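# Wheel utility cart through self-closing door into yellow bay

## Task

Get the utility cart through the self-closing door into the other room and park it in the yellow bay so that all four of its wheels sit inside the taped outline, none touching the tape. The case of copy paper must finish in the cart's top tray and lie wholly within the tray's edges. The door must be closed at the end. Either robot or both may be used, and no robot may topple or be left leaning, or the task fails.

## Robot and tools

Robots: r1 and r2 are identical Hello Robot Stretch 4 units. Each has an omni-wheel base, a lift running up a mast and one telescoping arm pointing forward, ending in a wrist (yaw, pitch, roll) and a two-finger gripper. Each is about 1.6 m tall, and its base edge lies within 0.23 m of the base origin. Each robot reports its state in its own frames, so only camera images, lidar_m and wrist_depth_mm reveal where the two stand relative to each other.

Frames: base frame has its origin on the floor under the base centre, x forward, y left, z up, in metres. hand_pose is a point between the open fingertips, given in this frame, and may be slightly wrong. The odometry frame is the base frame as it was when the scene began. base_odometry counts wheel rotation only, so slip shows up as travel. Heading is in rad, left positive, -3.142 to 3.142. If turned_by_wheels and turned_by_imu, summed over a move, disagree by more than about 0.1 rad, the base likely struck something or slid.

move: the main tool. Arguments are r1, r2, cameras and blocking. blocking must always be false, or the action is refused. Each robot key holds that robot's own object; a robot left out receives nothing new. Inside it: base, joints, or both, plus optional speeds, pace, contact_limits; or end_of_arm alone. base is a relative offset from where the base last reported itself: {"translate_m": d} forward positive, {"strafe_m": d} left positive, both in metres, -2 to 2, and may be combined for a straight diagonal; {"rotate_rad": d} turns in place, counter-clockwise positive, -3.2 to 3.2, never combined with the others. joints are absolute targets by name: lift_m 0 to 1.2, arm_m 0 to 0.55 (metres); wrist_yaw_rad -1.134 to 4.276 (0 forward, left positive, 3.14 folded back); wrist_pitch_rad -1.117 to 4.259 (0 level, 1.57 pointing down); wrist_roll_rad -1.117 to 4.259 (clockwise seen from behind positive); gripper_m -0.038 to 0.141, the fingertip gap in metres, roughly 0.015 off. pace is "slow", "default", "fast" or "max". speeds sets a top speed per joint key (not gripper_m). contact_limits, 0 (gentlest) to 1, for arm_m, lift_m, translate_m, strafe_m, rotate_rad, placed beside its own command; default 0.5; a base limit persists until the next action naming base. {"end_of_arm": "enable_torque"} revives wrist or gripper motors that shut off. Joint targets outside range are clipped; other out-of-range values or unknown keys reject the call. Each call returns within about half a second while motion continues; a later move overrides only the targets it names. cameras lists camera names, ["all"], or [].

wait: seconds 0 to 10; returns state and returns early once any running move has ended. wait(0) shows an "earlier move" line.

stop: brakes all running motions on both robots and re-brakes slack wheels; braked joints may keep pressing on what they touch.

zoom_image: camera name and region [x0, y0, x1, y1] in pixels of that camera's latest image, top-left origin, up to 504 by 504.

finished_scene: give the current scene's number; ends it irreversibly. The goal must hold without robot help.

Results: "move: r1 done; r2 time_out" sums each robot's motion. base_status and joint_status: done, moving, off_target (resting off target, may still push), contact_stop (held back, now slack), time_out (after 14 s, target dropped), limit_stop_at_own_body, limit_stop_at_tilt (lean over 6 degrees; lift, arm, wheels go slack), torque_fault (motor limp). A robot under "as last shown" was not commanded; its status says "not commanded". on_its_own reports unrequested behaviour such as slack joints. An unplanned stop or refusal cancels the rest of that reply's calls. lidar_m: 12 distances, 30-degree sectors, first straight ahead, counter-clockwise (4th left, 7th behind, 10th right); "-" means nothing seen or closer than 0.25 m. wrist_depth_mm: 7x7 grid of depths 100 to 2000 mm. motor_effort in percent with peak in brackets; servo_current in mA. base_tilt in degrees, forward and right positive, a few degrees of bias.

Gripping: command a gap more than 0.015 below the object's width; about 0.06 below resists tugs; -0.02 or less to close behind a handle. A hold is confirmed by rising gripper servo_current, not by status.

Avoid: robots pressing on each other (base contact, or one gripper closing on the other's fingers) fails the scene; travel can differ by about 3 cm per metre, which strains any shared load. Carrying over 1 kg with arm_m above 0.2 while driving or turning, especially fast, or steady high pushes, can tip a robot. Keep lift_m contact limit at least 0.15 per kg of payload. Avoid self-collision: gripper over the base with lift low, strong upward tilt with roll, or yaw plus pitch below about -1.1. Do not slam the door, strike fixed or heavy objects, or let the paper fall; loose objects may occasionally get nudged.

Each tool is called as name(argument=value, ...), one argument or row to a line, values as JSON.

## Session

move(
  blocking=false,
)

Scene clock: 0.00 s.
r1.base_odometry: x=+0.000 y=+0.000 heading=+0.000
r1.turned_by_wheels: +0.000
r1.turned_by_imu: +0.000
r1.base_tilt: forward=-1.6 right=+1.3
r1.lidar_m: 1.92 2.25 3.81 1.93 0.97 0.84 0.83 0.93 0.77 0.76 0.93 1.59
r1.base_status: not commanded
r1.joint_positions: lift_m=+0.127 arm_m=+0.000 wrist_yaw_rad=+3.089 wrist_pitch_rad=+0.002 wrist_roll_rad=+0.000 gripper_m=+0.056
r1.joint_status: not commanded
r1.measured_speeds: all 0
r1.motor_effort: lift_m=+20 arm_m=-4 wheel_0=+0 wheel_1=+1 wheel_2=+1
r1.servo_current: wrist_yaw_rad=39 wrist_pitch_rad=46 wrist_roll_rad=65 gripper_m=39
r1.hand_pose: x=-0.1125 y=+0.1024 z=+0.3046 quat_wxyz=(+0.026, -0.001, +0.000, +1.000) (m; r1's base frame)
r1.wrist_depth_mm: 137 138 - - - - - / 113 139 - - - - - / 117 140 224 - - - - / 137 161 - - - - - / - - - - - - - / - - 191 - 187 - - / 842 759 750 788 788 732 768
r2.base_odometry: x=+0.000 y=+0.000 heading=+0.000
r2.turned_by_wheels: +0.000
r2.turned_by_imu: +0.000
r2.base_tilt: forward=-0.6 right=+0.1
r2.lidar_m: 2.02 1.45 1.40 1.49 2.01 2.22 2.34 3.17 1.60 3.62 2.59 2.46
r2.base_status: not commanded
r2.joint_positions: lift_m=+0.295 arm_m=+0.000 wrist_yaw_rad=+3.133 wrist_pitch_rad=+0.002 wrist_roll_rad=+0.000 gripper_m=+0.056
r2.joint_status: not commanded
r2.measured_speeds: all 0
r2.motor_effort: lift_m=+18 arm_m=-4 wheel_0=+0 wheel_1=-1 wheel_2=+0
r2.servo_current: wrist_yaw_rad=46 wrist_pitch_rad=39 wrist_roll_rad=46 gripper_m=59
r2.hand_pose: x=-0.1167 y=+0.0898 z=+0.4727 quat_wxyz=(+0.004, -0.001, +0.000, +1.000) (m; r2's base frame)
r2.wrist_depth_mm: - 140 - - - - - / - 126 150 - - - - / - 130 185 - - - - / 144 143 272 - - - - / 229 - - - - - - / 226 1576 196 1576 190 1618 1464 / 226 1060 1138 - - 1025 1060
pictures: r1_head_camera, r1_head_left_camera, r1_head_right_camera, r1_wrist_camera, r2_head_camera, r2_head_left_camera, r2_head_right_camera, r2_wrist_camera
Images, in order (width x height): r1_head_camera 420x560, r1_head_left_camera 420x672, r1_head_right_camera 420x672, r1_wrist_camera 616x392, r2_head_camera 420x560, r2_head_left_camera 420x672, r2_head_right_camera 420x672, r2_wrist_camera 616x392.

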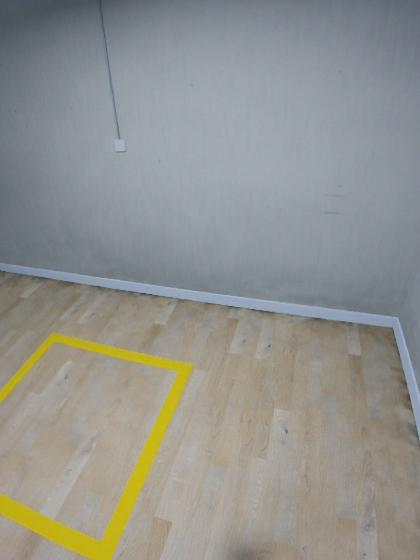

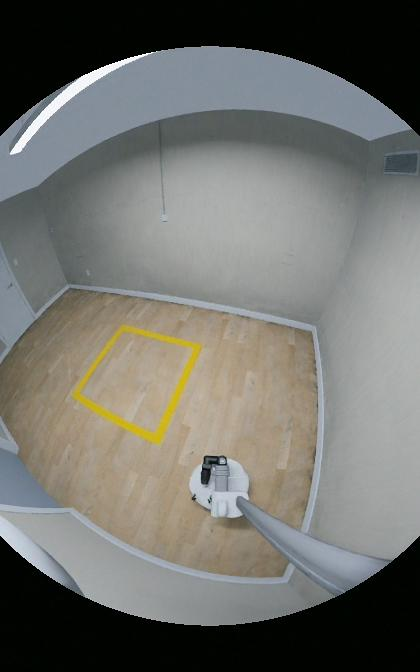

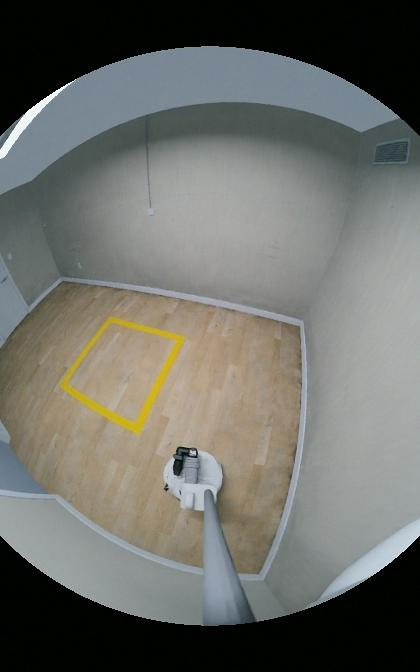

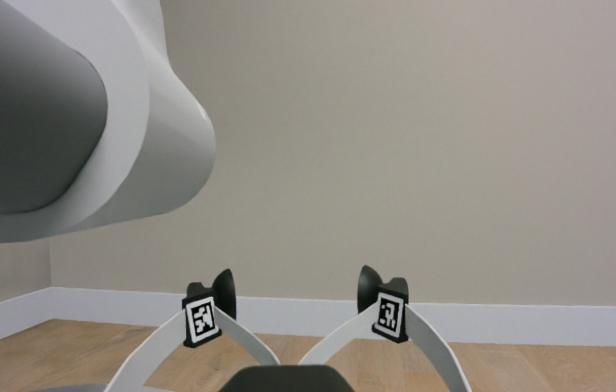

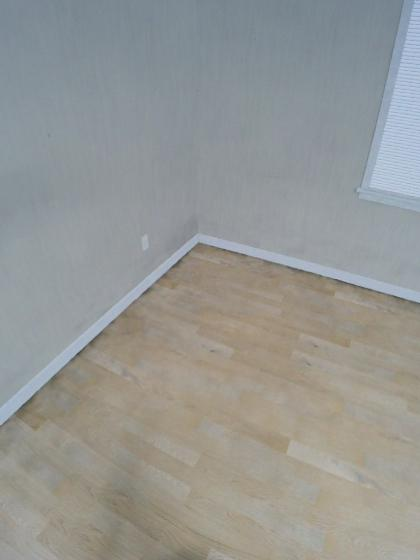

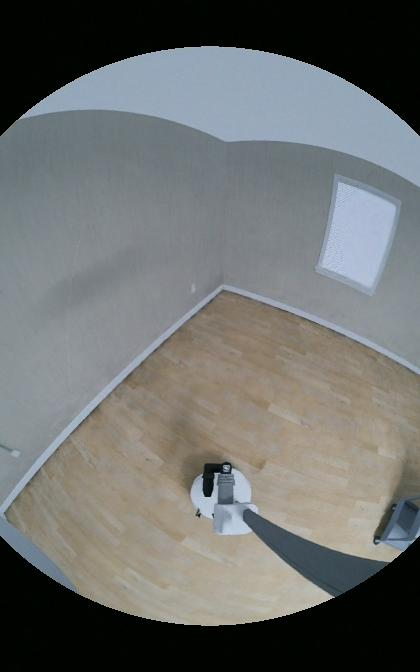

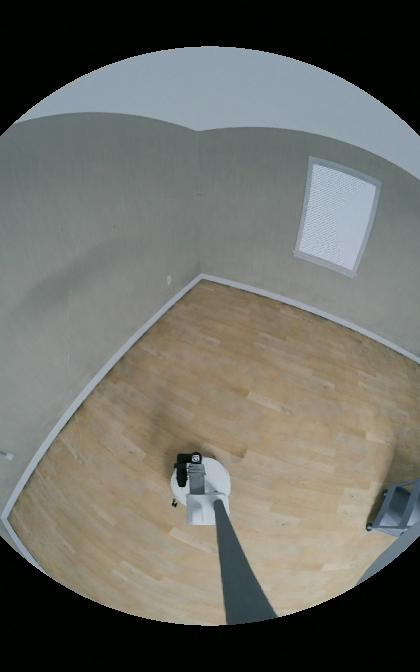

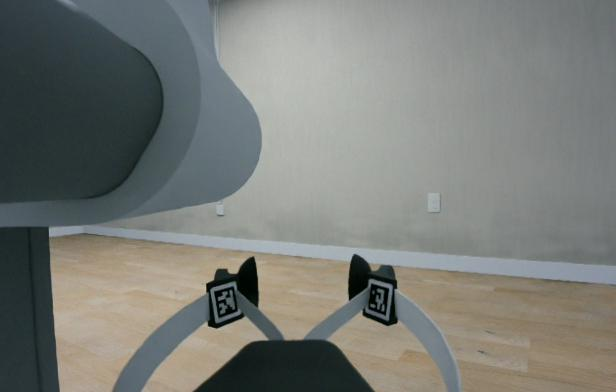

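move(
  blocking=false,
  r1={"base":{"rotate_rad":1.2}},
  r2={"base":{"rotate_rad":-1.3}},
)

wait(
  seconds=3,
)

wait(
  seconds=2,
  cameras=["all"],
)

Scene clock: 3.73 s.
move: r1 moving; r2 moving
r1.base_odometry: x=+0.000 y=+0.000 heading=+0.252
r1.turned_by_wheels: +0.252
r1.turned_by_imu: +0.252
r1.base_tilt: forward=-1.6 right=+1.2
r1.lidar_m: 1.98 2.71 3.66 1.25 0.89 0.80 0.87 0.80 0.77 0.82 1.11 1.92
r1.base_status: rotate_rad moving
r1.joint_positions: lift_m=+0.127 arm_m=+0.000 wrist_yaw_rad=+3.089 wrist_pitch_rad=+0.002 wrist_roll_rad=+0.000 gripper_m=+0.056
r1.joint_status: not commanded
r1.measured_speeds: translate_m=-0.001 strafe_m=-0.001 rotate_rad=+0.980 lift_m=+0.000 arm_m=+0.000 wrist_yaw_rad=+0.000 wrist_pitch_rad=+0.000 wrist_roll_rad=+0.000
r1.motor_effort: lift_m=+20(20) arm_m=-4(4) wheel_0=-8(9) wheel_1=-6(9) wheel_2=-7(7)
r1.servo_current: wrist_yaw_rad=59(59) wrist_pitch_rad=39(46) wrist_roll_rad=46(59) gripper_m=39(39)
r1.hand_pose: x=-0.1125 y=+0.1024 z=+0.3046 quat_wxyz=(+0.026, -0.001, +0.000, +1.000) (m; r1's base frame)
r1.wrist_depth_mm: 136 138 - - - - - / 113 139 - - - - - / 114 140 226 - - - - / 137 160 - - - - - / - - - - - - - / - 1060 190 - 187 - - / 778 750 750 798 750 699 732
r2.base_odometry: x=+0.000 y=+0.000 heading=-0.252
r2.turned_by_wheels: -0.252
r2.turned_by_imu: -0.244
r2.base_tilt: forward=-0.7 right=+0.1
r2.lidar_m: 2.52 1.62 1.40 1.40 1.67 2.23 2.24 2.64 1.59 1.63 2.93 2.49
r2.base_status: rotate_rad moving
r2.joint_positions: lift_m=+0.295 arm_m=+0.000 wrist_yaw_rad=+3.133 wrist_pitch_rad=+0.002 wrist_roll_rad=+0.000 gripper_m=+0.056
r2.joint_status: not commanded
r2.measured_speeds: translate_m=+0.000 strafe_m=+0.000 rotate_rad=-0.974 lift_m=+0.000 arm_m=+0.000 wrist_yaw_rad=+0.000 wrist_pitch_rad=+0.000 wrist_roll_rad=+0.000
r2.motor_effort: lift_m=+18(18) arm_m=-4(4) wheel_0=+8(9) wheel_1=+8(10) wheel_2=+9(11)
r2.servo_current: wrist_yaw_rad=33(52) wrist_pitch_rad=39(46) wrist_roll_rad=52(52) gripper_m=39(59)
r2.hand_pose: x=-0.1167 y=+0.0898 z=+0.4727 quat_wxyz=(+0.004, -0.001, +0.000, +1.000) (m; r2's base frame)
r2.wrist_depth_mm: - 141 - - - - - / - 127 150 - - - - / - 130 184 - - - - / 144 143 272 - - - - / 229 - - - - - - / 227 1576 196 1576 190 1661 1464 / 226 1060 1138 - - 1060 1060
pictures: none

Scene clock: 5.07 s.
earlier move: r1 done; r2 moving
r1.base_odometry: x=+0.000 y=+0.000 heading=+1.200
r1.turned_by_wheels: +0.948
r1.turned_by_imu: +0.953
r1.base_tilt: forward=-1.6 right=+1.3
r1.lidar_m: 3.90 1.54 0.93 0.82 0.85 0.82 0.77 0.75 1.00 1.89 1.97 2.45
r1.base_status: done
r1.joint_positions: lift_m=+0.127 arm_m=+0.000 wrist_yaw_rad=+3.089 wrist_pitch_rad=+0.002 wrist_roll_rad=+0.000 gripper_m=+0.056
r1.joint_status: not commanded
r1.measured_speeds: all 0
r1.motor_effort: lift_m=+20(20) arm_m=-4(4) wheel_0=-2(10) wheel_1=-2(9) wheel_2=+0(8)
r1.servo_current: wrist_yaw_rad=65(65) wrist_pitch_rad=39(52) wrist_roll_rad=59(65) gripper_m=39(46)
r1.hand_pose: x=-0.1125 y=+0.1024 z=+0.3046 quat_wxyz=(+0.026, -0.001, +0.000, +1.000) (m; r1's base frame)
r1.wrist_depth_mm: 136 139 - - - - - / 113 139 - - - - - / 117 139 229 - - - - / 137 162 - - - - - / - - - - - - - / - - 191 - 188 - - / 788 163 750 798 778 778 778
r2.base_odometry: x=+0.000 y=+0.000 heading=-1.299
r2.turned_by_wheels: -1.047
r2.turned_by_imu: -1.020
r2.base_tilt: forward=-0.7 right=+0.1
r2.lidar_m: 2.90 2.47 2.51 1.63 1.42 1.41 1.68 2.22 2.23 2.66 1.63 1.65
r2.base_status: rotate_rad moving
r2.joint_positions: lift_m=+0.295 arm_m=+0.000 wrist_yaw_rad=+3.133 wrist_pitch_rad=+0.002 wrist_roll_rad=+0.000 gripper_m=+0.056
r2.joint_status: not commanded
r2.measured_speeds: all 0
r2.motor_effort: lift_m=+18(18) arm_m=-4(4) wheel_0=+2(11) wheel_1=+4(11) wheel_2=+5(11)
r2.servo_current: wrist_yaw_rad=46(59) wrist_pitch_rad=33(46) wrist_roll_rad=46(52) gripper_m=46(59)
r2.hand_pose: x=-0.1167 y=+0.0898 z=+0.4727 quat_wxyz=(+0.004, -0.001, +0.000, +1.000) (m; r2's base frame)
r2.wrist_depth_mm: - 140 - - - - - / - 126 151 - - - - / - 129 184 - - - - / 144 144 265 - - - - / 230 - - - - - - / 227 1576 195 1576 190 - - / 226 1042 1138 - - 1025 1025
wait: 1.33 of 3 s (r1 has come to rest)
pictures: none

Scene clock: 5.13 s.
earlier move: r2 done
r1.base_odometry: x=+0.000 y=+0.000 heading=+1.200
r1.turned_by_wheels: +0.000
r1.turned_by_imu: +0.000
r1.base_tilt: forward=-1.6 right=+1.3
r1.lidar_m: 3.91 1.52 0.93 0.82 0.86 0.86 0.77 0.79 1.02 1.92 1.96 2.45
r1.base_status: done
r1.joint_positions: lift_m=+0.127 arm_m=+0.000 wrist_yaw_rad=+3.089 wrist_pitch_rad=+0.002 wrist_roll_rad=+0.000 gripper_m=+0.056
r1.joint_status: not commanded
r1.measured_speeds: all 0
r1.motor_effort: lift_m=+20(20) arm_m=-4(4) wheel_0=-2(10) wheel_1=-1(9) wheel_2=+0(8)
r1.servo_current: wrist_yaw_rad=52(65) wrist_pitch_rad=46(52) wrist_roll_rad=59(65) gripper_m=39(46)
r1.hand_pose: x=-0.1125 y=+0.1024 z=+0.3046 quat_wxyz=(+0.026, -0.001, +0.000, +1.000) (m; r1's base frame)
r1.wrist_depth_mm: 136 138 - - - - - / 113 139 - - - - - / 118 140 229 - - - - / 137 162 - - - - - / - - - - - - - / - - 191 - 187 - - / 788 163 750 788 778 768 768
r2.base_odometry: x=+0.000 y=+0.000 heading=-1.299
r2.turned_by_wheels: +0.000
r2.turned_by_imu: +0.000
r2.base_tilt: forward=-0.6 right=+0.0
r2.lidar_m: 2.89 2.49 2.51 1.63 1.42 1.42 1.67 2.21 2.24 2.65 1.62 1.64
r2.base_status: done
r2.joint_positions: lift_m=+0.295 arm_m=+0.000 wrist_yaw_rad=+3.133 wrist_pitch_rad=+0.002 wrist_roll_rad=+0.000 gripper_m=+0.056
r2.joint_status: not commanded
r2.measured_speeds: all 0
r2.motor_effort: lift_m=+18(18) arm_m=-4(4) wheel_0=+5(11) wheel_1=+3(11) wheel_2=+5(11)
r2.servo_current: wrist_yaw_rad=39(59) wrist_pitch_rad=46(46) wrist_roll_rad=39(52) gripper_m=46(59)
r2.hand_pose: x=-0.1167 y=+0.0898 z=+0.4727 quat_wxyz=(+0.004, -0.001, +0.000, +1.000) (m; r2's base frame)
r2.wrist_depth_mm: - 140 - - - - - / - 126 151 - - - - / - 129 185 - - - - / 144 143 264 - - - - / 229 - - - - - - / 227 1576 196 1576 190 - - / 226 1078 1138 - - 1042 1008
wait: 0.07 of 2 s (r2 has come to rest)
pictures: r1_head_camera, r1_head_left_camera, r1_head_right_camera, r1_wrist_camera, r2_head_camera, r2_head_left_camera, r2_head_right_camera, r2_wrist_camera
Images, in order (width x height): r1_head_camera 420x560, r1_head_left_camera 420x672, r1_head_right_camera 420x672, r1_wrist_camera 616x392, r2_head_camera 420x560, r2_head_left_camera 420x672, r2_head_right_camera 420x672, r2_wrist_camera 616x392.

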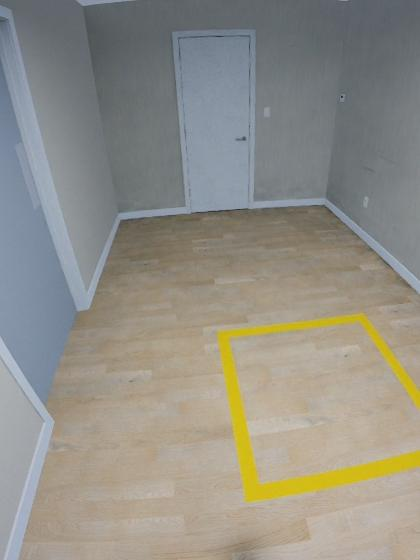

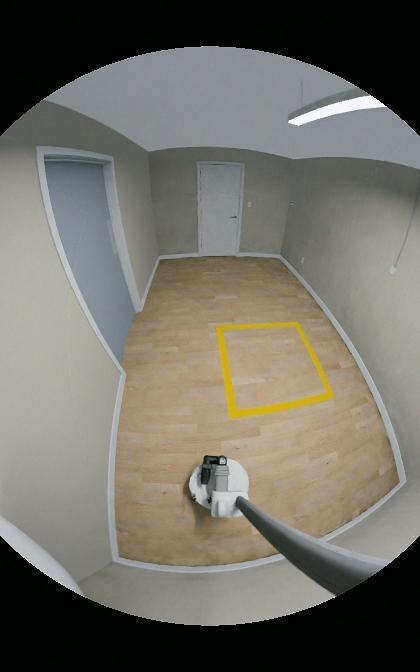

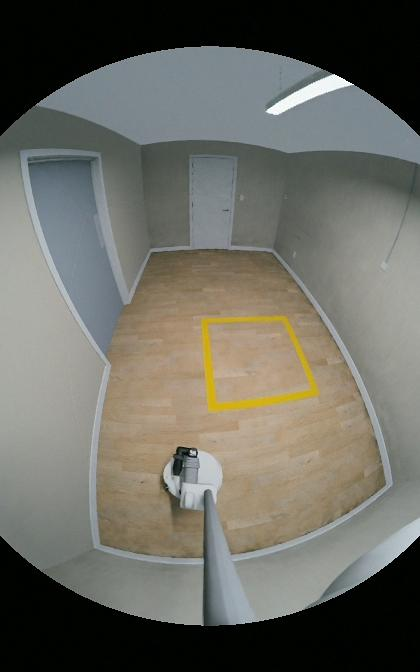

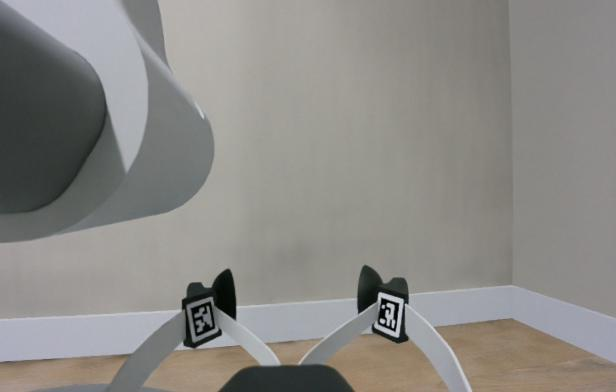

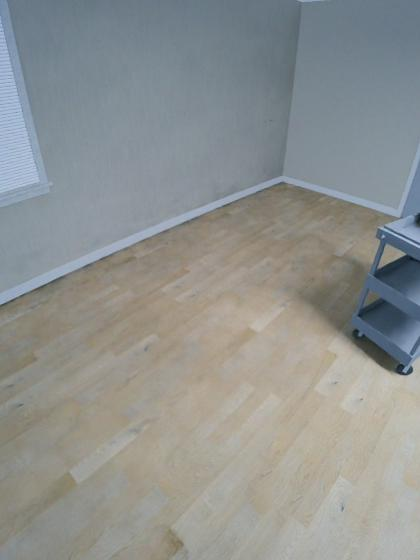

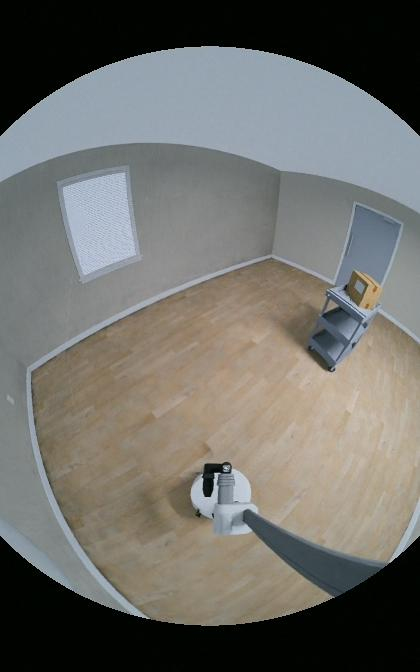

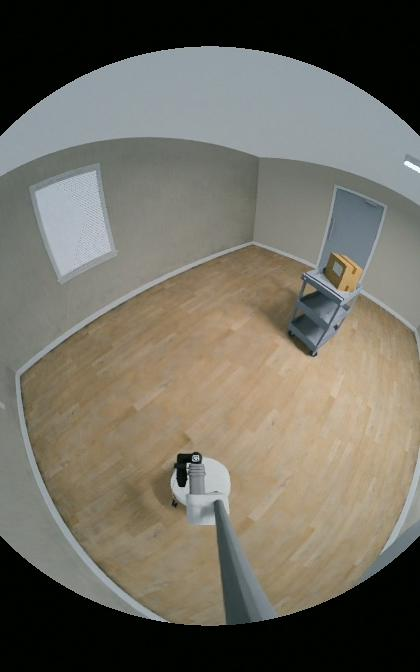

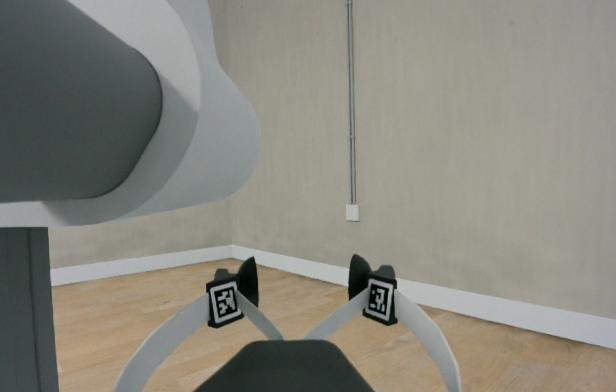

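zoom_image(
  camera="r2_head_right_camera",
  region=[240, 160, 420, 380],
)

zoom_image(
  camera="r2_head_left_camera",
  region=[270, 180, 420, 390],
)

zoom_image(
  camera="r1_head_left_camera",
  region=[30, 130, 170, 390],
)

zoom_image(
  camera="r1_head_camera",
  region=[0, 0, 200, 420],
)

move(
  blocking=false,
  r1={"base":{"rotate_rad":0.6}},
  r2={"base":{"rotate_rad":-0.75}},
)

wait(
  seconds=3,
)

wait(
  seconds=1,
  cameras=["r1_head_camera","r1_head_left_camera","r1_head_right_camera","r2_head_camera","r2_head_left_camera","r2_head_right_camera"],
)

Scaled by 2.291 from the camera's 420x672 image, which has a finer 600x960 frame.

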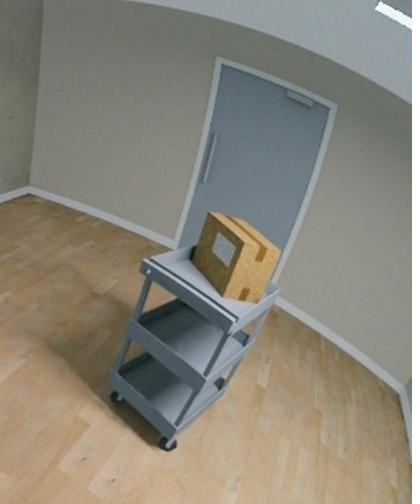

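Scaled by 2.400 from the camera's 420x672 image, which has a finer 600x960 frame.

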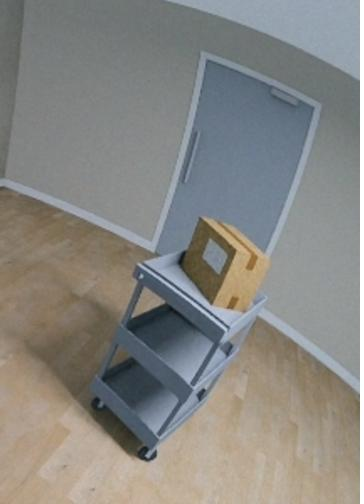

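Scaled by 1.938 from the camera's 420x672 image, which has a finer 600x960 frame.

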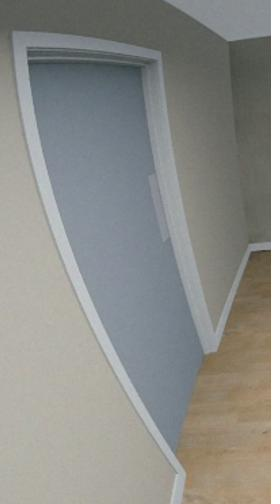

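Scaled by 1.200 from the camera's 420x560 image, which has a finer 600x800 frame.

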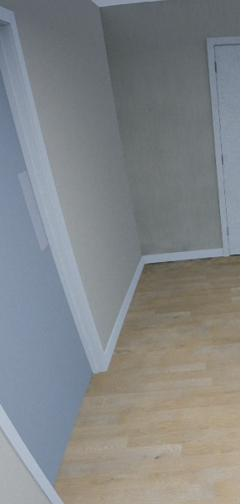

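Scene clock: 12.87 s.
move: r1 moving; r2 moving
r1.base_odometry: x=+0.000 y=+0.000 heading=+1.452
r1.turned_by_wheels: +0.252
r1.turned_by_imu: +0.253
r1.base_tilt: forward=-1.6 right=+1.3
r1.lidar_m: 2.28 1.09 0.85 0.84 0.91 0.79 0.77 0.87 1.34 1.92 2.08 3.15
r1.base_status: rotate_rad moving
r1.joint_positions: lift_m=+0.127 arm_m=+0.000 wrist_yaw_rad=+3.089 wrist_pitch_rad=+0.002 wrist_roll_rad=+0.000 gripper_m=+0.056
r1.joint_status: not commanded
r1.measured_speeds: translate_m=-0.001 strafe_m=-0.001 rotate_rad=+0.981 lift_m=+0.000 arm_m=+0.000 wrist_yaw_rad=+0.000 wrist_pitch_rad=+0.000 wrist_roll_rad=+0.000
r1.motor_effort: lift_m=+20(20) arm_m=-4(4) wheel_0=-7(9) wheel_1=-9(9) wheel_2=-7(7)
r1.servo_current: wrist_yaw_rad=46(52) wrist_pitch_rad=46(46) wrist_roll_rad=59(65) gripper_m=39(46)
r1.hand_pose: x=-0.1125 y=+0.1024 z=+0.3046 quat_wxyz=(+0.026, -0.001, +0.000, +1.000) (m; r1's base frame)
r1.wrist_depth_mm: 136 138 - - - - - / 114 139 - - - - - / 117 139 229 - - - - / 137 162 - - - - - / - - - - - - - / - - 190 - 187 - - / 788 707 750 143 759 778 809
r2.base_odometry: x=+0.000 y=+0.000 heading=-1.551
r2.turned_by_wheels: -0.252
r2.turned_by_imu: -0.245
r2.base_tilt: forward=-0.6 right=+0.1
r2.lidar_m: 3.50 2.58 2.50 1.98 1.47 1.40 1.51 2.06 2.22 2.34 3.26 1.62
r2.base_status: rotate_rad moving
r2.joint_positions: lift_m=+0.295 arm_m=+0.000 wrist_yaw_rad=+3.133 wrist_pitch_rad=+0.002 wrist_roll_rad=+0.000 gripper_m=+0.056
r2.joint_status: not commanded
r2.measured_speeds: translate_m=+0.001 strafe_m=+0.000 rotate_rad=-0.968 lift_m=+0.000 arm_m=+0.000 wrist_yaw_rad=+0.000 wrist_pitch_rad=+0.000 wrist_roll_rad=+0.000
r2.motor_effort: lift_m=+18(18) arm_m=-4(4) wheel_0=+10(13) wheel_1=+9(10) wheel_2=+10(11)
r2.servo_current: wrist_yaw_rad=46(59) wrist_pitch_rad=39(46) wrist_roll_rad=52(59) gripper_m=46(52)
r2.hand_pose: x=-0.1167 y=+0.0898 z=+0.4727 quat_wxyz=(+0.004, -0.001, +0.000, +1.000) (m; r2's base frame)
r2.wrist_depth_mm: - 141 - - - - - / - 126 141 - - - - / - 129 185 - - - - / 144 144 259 - - - - / 229 - - - - - - / 228 1618 196 1336 190 - - / 226 1060 1160 - - 1042 1060
pictures: none

Scene clock: 13.77 s.
earlier move: r1 done; r2 moving
r1.base_odometry: x=+0.000 y=+0.000 heading=+1.800
r1.turned_by_wheels: +0.348
r1.turned_by_imu: +0.350
r1.base_tilt: forward=-1.6 right=+1.3
r1.lidar_m: 1.31 0.91 0.84 0.88 0.82 0.77 0.81 1.07 1.94 2.00 2.65 3.92
r1.base_status: done
r1.joint_positions: lift_m=+0.127 arm_m=+0.000 wrist_yaw_rad=+3.089 wrist_pitch_rad=+0.002 wrist_roll_rad=+0.000 gripper_m=+0.056
r1.joint_status: not commanded
r1.measured_speeds: all 0
r1.motor_effort: lift_m=+20(20) arm_m=-4(4) wheel_0=-1(9) wheel_1=-1(9) wheel_2=+1(8)
r1.servo_current: wrist_yaw_rad=52(65) wrist_pitch_rad=46(52) wrist_roll_rad=52(65) gripper_m=46(46)
r1.hand_pose: x=-0.1125 y=+0.1024 z=+0.3046 quat_wxyz=(+0.026, -0.001, +0.000, +1.000) (m; r1's base frame)
r1.wrist_depth_mm: 136 139 - - - - - / 113 139 - - - - - / 118 139 229 - - - - / 137 162 - - - - - / - - - - - - - / 1078 1078 190 - 187 - - / 854 741 750 153 741 - -
r2.base_odometry: x=+0.000 y=+0.000 heading=-2.048
r2.turned_by_wheels: -0.497
r2.turned_by_imu: -0.484
r2.base_tilt: forward=-0.7 right=+0.0
r2.lidar_m: 1.61 3.39 2.53 2.49 1.93 1.45 1.41 1.51 2.15 2.22 2.35 3.40
r2.base_status: rotate_rad moving
r2.joint_positions: lift_m=+0.295 arm_m=+0.000 wrist_yaw_rad=+3.133 wrist_pitch_rad=+0.002 wrist_roll_rad=+0.000 gripper_m=+0.056
r2.joint_status: not commanded
r2.measured_speeds: all 0
r2.motor_effort: lift_m=+18(18) arm_m=-4(4) wheel_0=+5(13) wheel_1=+2(10) wheel_2=+5(11)
r2.servo_current: wrist_yaw_rad=52(59) wrist_pitch_rad=39(46) wrist_roll_rad=46(59) gripper_m=46(52)
r2.hand_pose: x=-0.1167 y=+0.0898 z=+0.4727 quat_wxyz=(+0.004, -0.001, +0.000, +1.000) (m; r2's base frame)
r2.wrist_depth_mm: - 141 - - - - - / - 127 141 - - - - / - 130 185 - - - - / 144 143 207 - - - - / 220 - - - - - - / 228 1464 191 170 190 - 1308 / 225 1060 1138 - - 1025 1060
wait: 0.90 of 3 s (r1 has come to rest)
pictures: none

Scene clock: 13.90 s.
earlier move: r2 done
r1.base_odometry: x=+0.000 y=+0.000 heading=+1.800
r1.turned_by_wheels: +0.000
r1.turned_by_imu: +0.000
r1.base_tilt: forward=-1.6 right=+1.3
r1.lidar_m: 1.30 0.90 0.85 0.88 0.83 0.76 0.81 1.09 1.94 2.00 2.63 3.90
r1.base_status: done
r1.joint_positions: lift_m=+0.127 arm_m=+0.000 wrist_yaw_rad=+3.089 wrist_pitch_rad=+0.002 wrist_roll_rad=+0.000 gripper_m=+0.056
r1.joint_status: not commanded
r1.measured_speeds: all 0
r1.motor_effort: lift_m=+20(20) arm_m=-4(4) wheel_0=-1(9) wheel_1=-1(9) wheel_2=+1(8)
r1.servo_current: wrist_yaw_rad=59(65) wrist_pitch_rad=46(52) wrist_roll_rad=39(65) gripper_m=52(52)
r1.hand_pose: x=-0.1125 y=+0.1024 z=+0.3046 quat_wxyz=(+0.026, -0.001, +0.000, +1.000) (m; r1's base frame)
r1.wrist_depth_mm: 136 138 - - - - - / 113 139 - - - - - / 118 140 228 - - - - / 137 162 - - - - - / - - - - - - - / 1078 1078 190 - 187 - - / 842 741 750 153 732 - -
r2.base_odometry: x=+0.000 y=+0.000 heading=-2.048
r2.turned_by_wheels: +0.000
r2.turned_by_imu: +0.000
r2.base_tilt: forward=-0.7 right=+0.1
r2.lidar_m: 1.59 3.37 2.55 2.48 1.91 1.45 1.39 1.49 2.17 2.23 2.38 3.36
r2.base_status: done
r2.joint_positions: lift_m=+0.295 arm_m=+0.000 wrist_yaw_rad=+3.133 wrist_pitch_rad=+0.002 wrist_roll_rad=+0.000 gripper_m=+0.056
r2.joint_status: not commanded
r2.measured_speeds: all 0
r2.motor_effort: lift_m=+18(18) arm_m=-4(4) wheel_0=+5(13) wheel_1=+3(10) wheel_2=+5(11)
r2.servo_current: wrist_yaw_rad=33(65) wrist_pitch_rad=39(46) wrist_roll_rad=33(59) gripper_m=52(52)
r2.hand_pose: x=-0.1167 y=+0.0898 z=+0.4727 quat_wxyz=(+0.004, -0.001, +0.000, +1.000) (m; r2's base frame)
r2.wrist_depth_mm: - 141 - - - - - / - 126 142 - - - - / - 129 185 - - - - / 144 144 207 - - - - / 220 - - - - - - / 227 1397 190 171 190 - 1308 / 227 1060 1138 - - 1042 1078
wait: 0.13 of 1 s (r2 has come to rest)
pictures: r1_head_camera, r1_head_left_camera, r1_head_right_camera, r2_head_camera, r2_head_left_camera, r2_head_right_camera
Images, in order (width x height): r1_head_camera 420x560, r1_head_left_camera 420x672, r1_head_right_camera 420x672, r2_head_camera 420x560, r2_head_left_camera 420x672, r2_head_right_camera 420x672.

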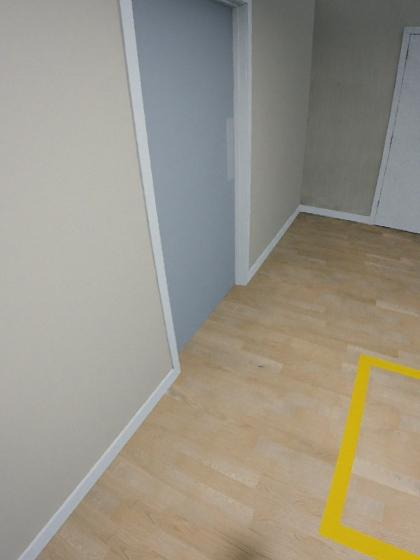

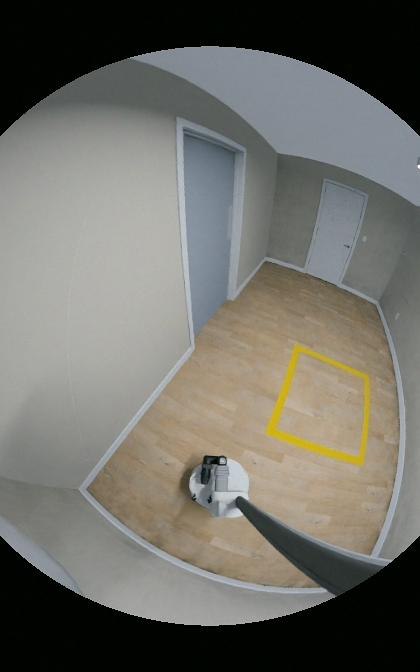

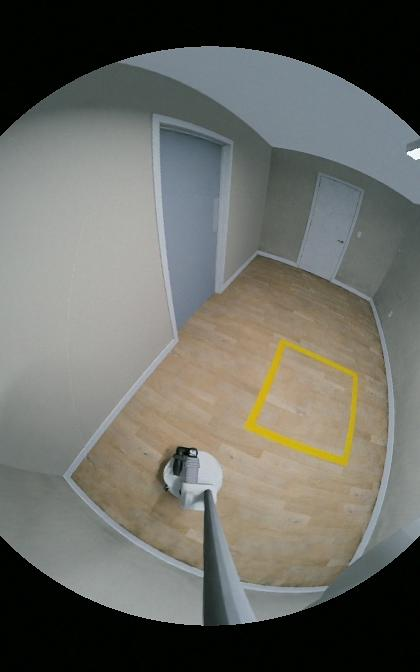

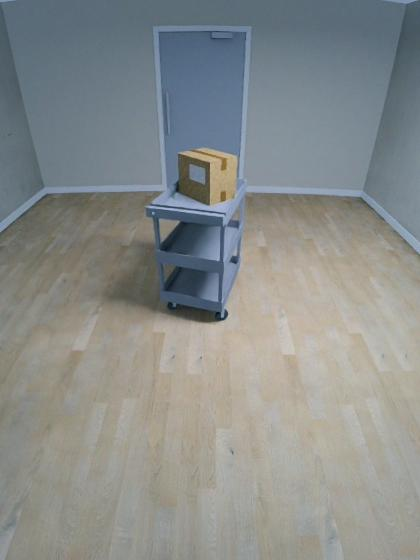

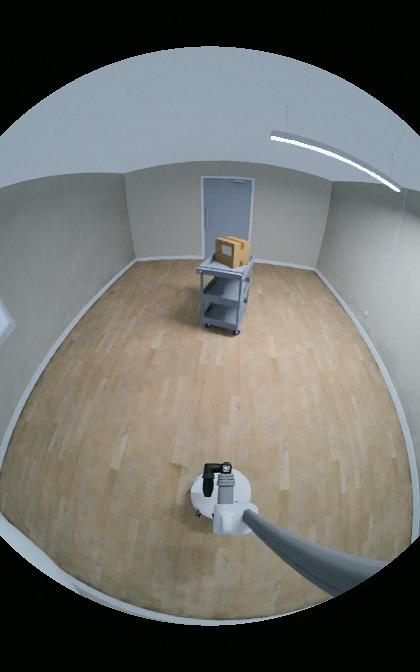

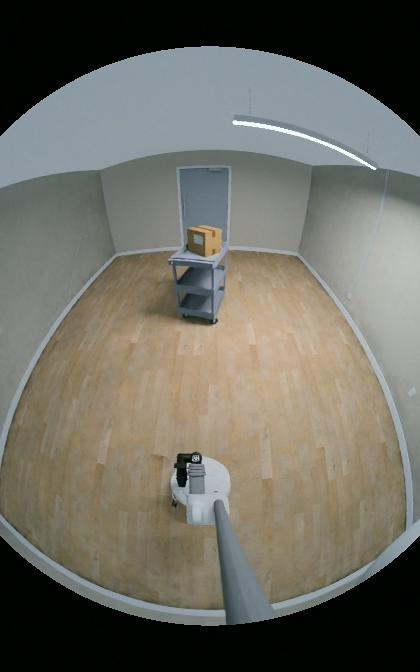

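move(
  blocking=false,
  r1={"base":{"rotate_rad":-0.46}},
  r2={"base":{"translate_m":0.6}},
)

wait(
  seconds=3,
)

wait(
  seconds=3,
  cameras=["r1_head_camera","r1_head_left_camera","r2_head_camera","r2_head_left_camera","r2_head_right_camera"],
)

Scene clock: 58.43 s.
move: r1 moving; r2 moving
r1.base_odometry: x=+0.000 y=+0.000 heading=+1.549
r1.turned_by_wheels: -0.251
r1.turned_by_imu: -0.252
r1.base_tilt: forward=-1.6 right=+1.3
r1.lidar_m: 2.01 1.04 0.85 0.83 0.91 0.75 0.78 0.91 1.53 1.94 2.18 3.61
r1.base_status: rotate_rad moving
r1.joint_positions: lift_m=+0.127 arm_m=+0.000 wrist_yaw_rad=+3.089 wrist_pitch_rad=+0.002 wrist_roll_rad=+0.000 gripper_m=+0.056
r1.joint_status: not commanded
r1.measured_speeds: translate_m=-0.001 strafe_m=+0.001 rotate_rad=-0.942 lift_m=+0.000 arm_m=+0.000 wrist_yaw_rad=+0.000 wrist_pitch_rad=+0.000 wrist_roll_rad=+0.000
r1.motor_effort: lift_m=+20(20) arm_m=-4(4) wheel_0=+6(7) wheel_1=+5(10) wheel_2=+5(7)
r1.servo_current: wrist_yaw_rad=46(65) wrist_pitch_rad=39(52) wrist_roll_rad=26(59) gripper_m=39(52)
r1.hand_pose: x=-0.1125 y=+0.1024 z=+0.3046 quat_wxyz=(+0.026, -0.001, +0.000, +1.000) (m; r1's base frame)
r1.wrist_depth_mm: 137 138 - - - - - / 113 140 - - - - - / 118 139 229 - - - - / 137 162 - - - - - / - - - - - - - / - - 190 - 187 - - / 842 750 750 143 750 699 759
r2.base_odometry: x=-0.014 y=-0.028 heading=-2.048
r2.turned_by_wheels: +0.000
r2.turned_by_imu: +0.001
r2.base_tilt: forward=-0.6 right=+0.0
r2.lidar_m: 1.58 3.42 2.57 2.50 1.90 1.49 1.43 1.53 2.21 2.23 2.36 3.35
r2.base_status: translate_m moving
r2.joint_positions: lift_m=+0.295 arm_m=+0.000 wrist_yaw_rad=+3.133 wrist_pitch_rad=+0.002 wrist_roll_rad=+0.000 gripper_m=+0.056
r2.joint_status: not commanded
r2.measured_speeds: translate_m=+0.123 strafe_m=+0.000 rotate_rad=-0.001 lift_m=+0.000 arm_m=+0.000 wrist_yaw_rad=+0.000 wrist_pitch_rad=+0.000 wrist_roll_rad=+0.000
r2.motor_effort: lift_m=+18(18) arm_m=-4(4) wheel_0=+12(12) wheel_1=+8(9) wheel_2=-13(13)
r2.servo_current: wrist_yaw_rad=39(52) wrist_pitch_rad=39(46) wrist_roll_rad=46(52) gripper_m=46(52)
r2.hand_pose: x=-0.1167 y=+0.0898 z=+0.4727 quat_wxyz=(+0.004, -0.001, +0.000, +1.000) (m; r2's base frame)
r2.wrist_depth_mm: - 140 - - - - - / - 126 141 - - - - / - 129 184 - - - - / 144 143 218 - - - - / 220 - - - - - - / 220 1430 192 171 190 1336 1308 / 225 1060 1160 - - 1025 1078
pictures: none

Scene clock: 59.20 s.
earlier move: r1 done; r2 moving
r1.base_odometry: x=+0.000 y=+0.000 heading=+1.340
r1.turned_by_wheels: -0.209
r1.turned_by_imu: -0.210
r1.base_tilt: forward=-1.6 right=+1.2
r1.lidar_m: 3.23 1.21 0.90 0.84 0.88 0.81 0.78 0.82 1.14 1.91 2.02 2.80
r1.base_status: done
r1.joint_positions: lift_m=+0.127 arm_m=+0.000 wrist_yaw_rad=+3.089 wrist_pitch_rad=+0.002 wrist_roll_rad=+0.000 gripper_m=+0.056
r1.joint_status: not commanded
r1.measured_speeds: all 0
r1.motor_effort: lift_m=+20(20) arm_m=-4(4) wheel_0=+2(7) wheel_1=+1(10) wheel_2=+1(7)
r1.servo_current: wrist_yaw_rad=39(65) wrist_pitch_rad=39(52) wrist_roll_rad=33(65) gripper_m=39(52)
r1.hand_pose: x=-0.1125 y=+0.1024 z=+0.3046 quat_wxyz=(+0.026, -0.001, +0.000, +1.000) (m; r1's base frame)
r1.wrist_depth_mm: 136 138 - - - - - / 113 139 - - - - - / 118 140 229 - - - - / 137 161 - - - - - / - - - - - - - / - - 190 - 187 - - / 809 715 759 143 798 778 820
r2.base_odometry: x=-0.092 y=-0.178 heading=-2.048
r2.turned_by_wheels: +0.000
r2.turned_by_imu: +0.000
r2.base_tilt: forward=-0.7 right=+0.0
r2.lidar_m: 1.37 3.38 2.52 2.46 2.18 1.66 1.60 1.69 2.30 2.22 2.39 3.40
r2.base_status: translate_m moving
r2.joint_positions: lift_m=+0.295 arm_m=+0.000 wrist_yaw_rad=+3.133 wrist_pitch_rad=+0.002 wrist_roll_rad=+0.000 gripper_m=+0.056
r2.joint_status: not commanded
r2.measured_speeds: translate_m=+0.304 strafe_m=+0.000 rotate_rad=-0.002 lift_m=+0.000 arm_m=+0.000 wrist_yaw_rad=+0.000 wrist_pitch_rad=+0.000 wrist_roll_rad=+0.000
r2.motor_effort: lift_m=+18(18) arm_m=-4(4) wheel_0=+5(12) wheel_1=+6(9) wheel_2=-12(14)
r2.servo_current: wrist_yaw_rad=33(52) wrist_pitch_rad=39(46) wrist_roll_rad=33(59) gripper_m=52(52)
r2.hand_pose: x=-0.1167 y=+0.0898 z=+0.4727 quat_wxyz=(+0.004, -0.001, +0.000, +1.000) (m; r2's base frame)
r2.wrist_depth_mm: - 141 - - - - - / - 126 141 - - - - / - 129 183 - - - - / 144 143 216 - - - - / 220 - - - - - - / 227 1576 195 1336 190 1499 1430 / 237 1060 1160 - - 1025 1042
wait: 0.77 of 3 s (r1 has come to rest)
pictures: none

Scene clock: 61.43 s.
earlier move: r2 done
r1.base_odometry: x=+0.000 y=+0.000 heading=+1.340
r1.turned_by_wheels: +0.000
r1.turned_by_imu: +0.000
r1.base_tilt: forward=-1.6 right=+1.3
r1.lidar_m: 3.23 1.20 0.89 0.83 0.87 0.78 0.77 0.81 1.16 1.94 2.00 2.78
r1.base_status: done
r1.joint_positions: lift_m=+0.127 arm_m=+0.000 wrist_yaw_rad=+3.089 wrist_pitch_rad=+0.002 wrist_roll_rad=+0.000 gripper_m=+0.056
r1.joint_status: not commanded
r1.measured_speeds: all 0
r1.motor_effort: lift_m=+20(20) arm_m=-4(4) wheel_0=+2(7) wheel_1=+1(10) wheel_2=+1(7)
r1.servo_current: wrist_yaw_rad=59(65) wrist_pitch_rad=39(52) wrist_roll_rad=46(78) gripper_m=46(52)
r1.hand_pose: x=-0.1125 y=+0.1024 z=+0.3046 quat_wxyz=(+0.026, -0.001, +0.000, +1.000) (m; r1's base frame)
r1.wrist_depth_mm: 136 138 - - - - - / 113 139 - - - - - / 117 140 229 - - - - / 137 162 - - - - - / - - - - - - - / - - 190 - 187 - - / 798 707 750 143 798 759 809
r2.base_odometry: x=-0.275 y=-0.533 heading=-2.048
r2.turned_by_wheels: +0.000
r2.turned_by_imu: +0.001
r2.base_tilt: forward=-0.7 right=+0.1
r2.lidar_m: 1.01 3.35 2.55 2.44 2.63 2.06 2.00 2.14 2.30 2.25 2.41 3.44
r2.base_status: done
r2.joint_positions: lift_m=+0.295 arm_m=+0.000 wrist_yaw_rad=+3.133 wrist_pitch_rad=+0.002 wrist_roll_rad=+0.000 gripper_m=+0.056
r2.joint_status: not commanded
r2.measured_speeds: all 0
r2.motor_effort: lift_m=+18(18) arm_m=-4(4) wheel_0=+4(12) wheel_1=+3(9) wheel_2=-2(14)
r2.servo_current: wrist_yaw_rad=52(59) wrist_pitch_rad=46(46) wrist_roll_rad=52(65) gripper_m=46(59)
r2.hand_pose: x=-0.1167 y=+0.0898 z=+0.4727 quat_wxyz=(+0.004, -0.001, +0.000, +1.000) (m; r2's base frame)
r2.wrist_depth_mm: - 141 - - - - - / - 127 151 - - - - / - 129 185 - - - - / 144 144 263 - - - - / 229 - - - - - - / 228 1576 196 1576 190 1618 1464 / 226 1078 1138 - - 1025 1060
wait: 2.23 of 3 s (r2 has come to rest)
pictures: r1_head_camera, r1_head_left_camera, r2_head_camera, r2_head_left_camera, r2_head_right_camera
Images, in order (width x height): r1_head_camera 420x560, r1_head_left_camera 420x672, r2_head_camera 420x560, r2_head_left_camera 420x672, r2_head_right_camera 420x672.

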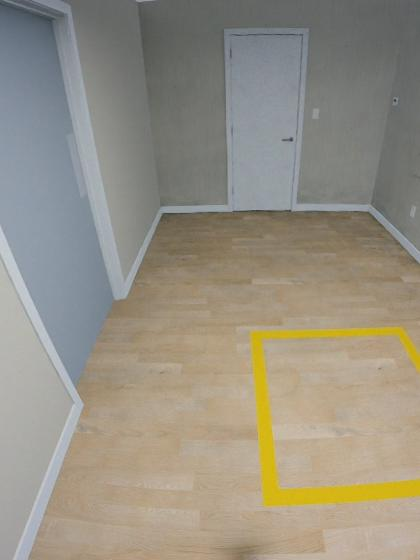

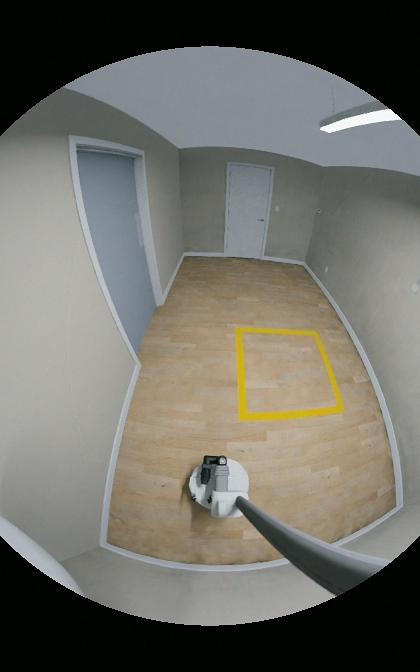

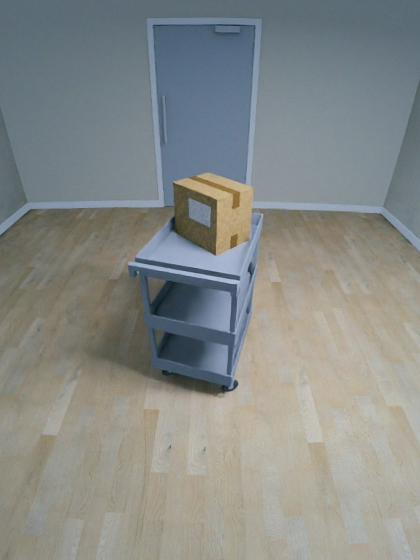

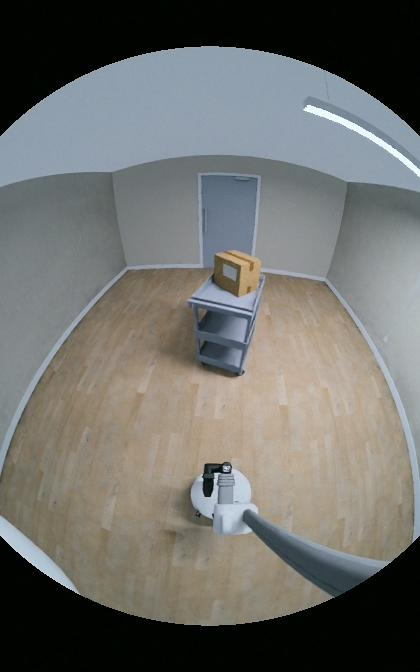

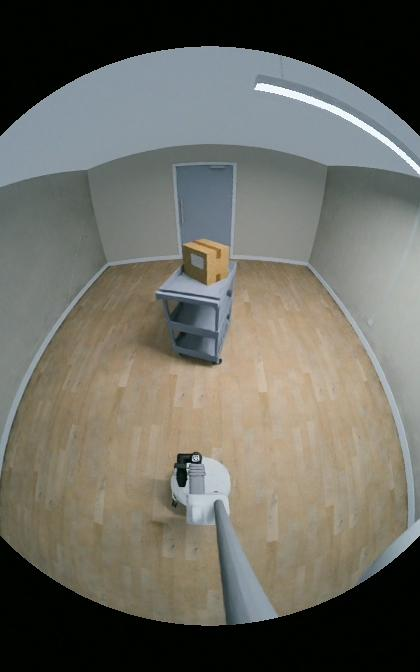

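zoom_image(
  camera="r2_head_camera",
  region=[110, 150, 290, 410],
)

zoom_image(
  camera="r2_head_camera",
  region=[120, 0, 290, 220],
)

Scaled by 1.938 from the camera's 420x560 image, which has a finer 1200x1600 frame.

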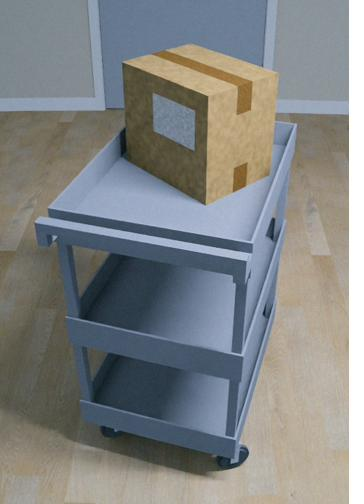

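Scaled by 2.291 from the camera's 420x560 image, which has a finer 1200x1600 frame.

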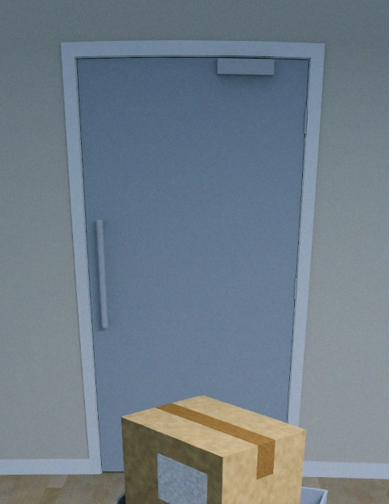

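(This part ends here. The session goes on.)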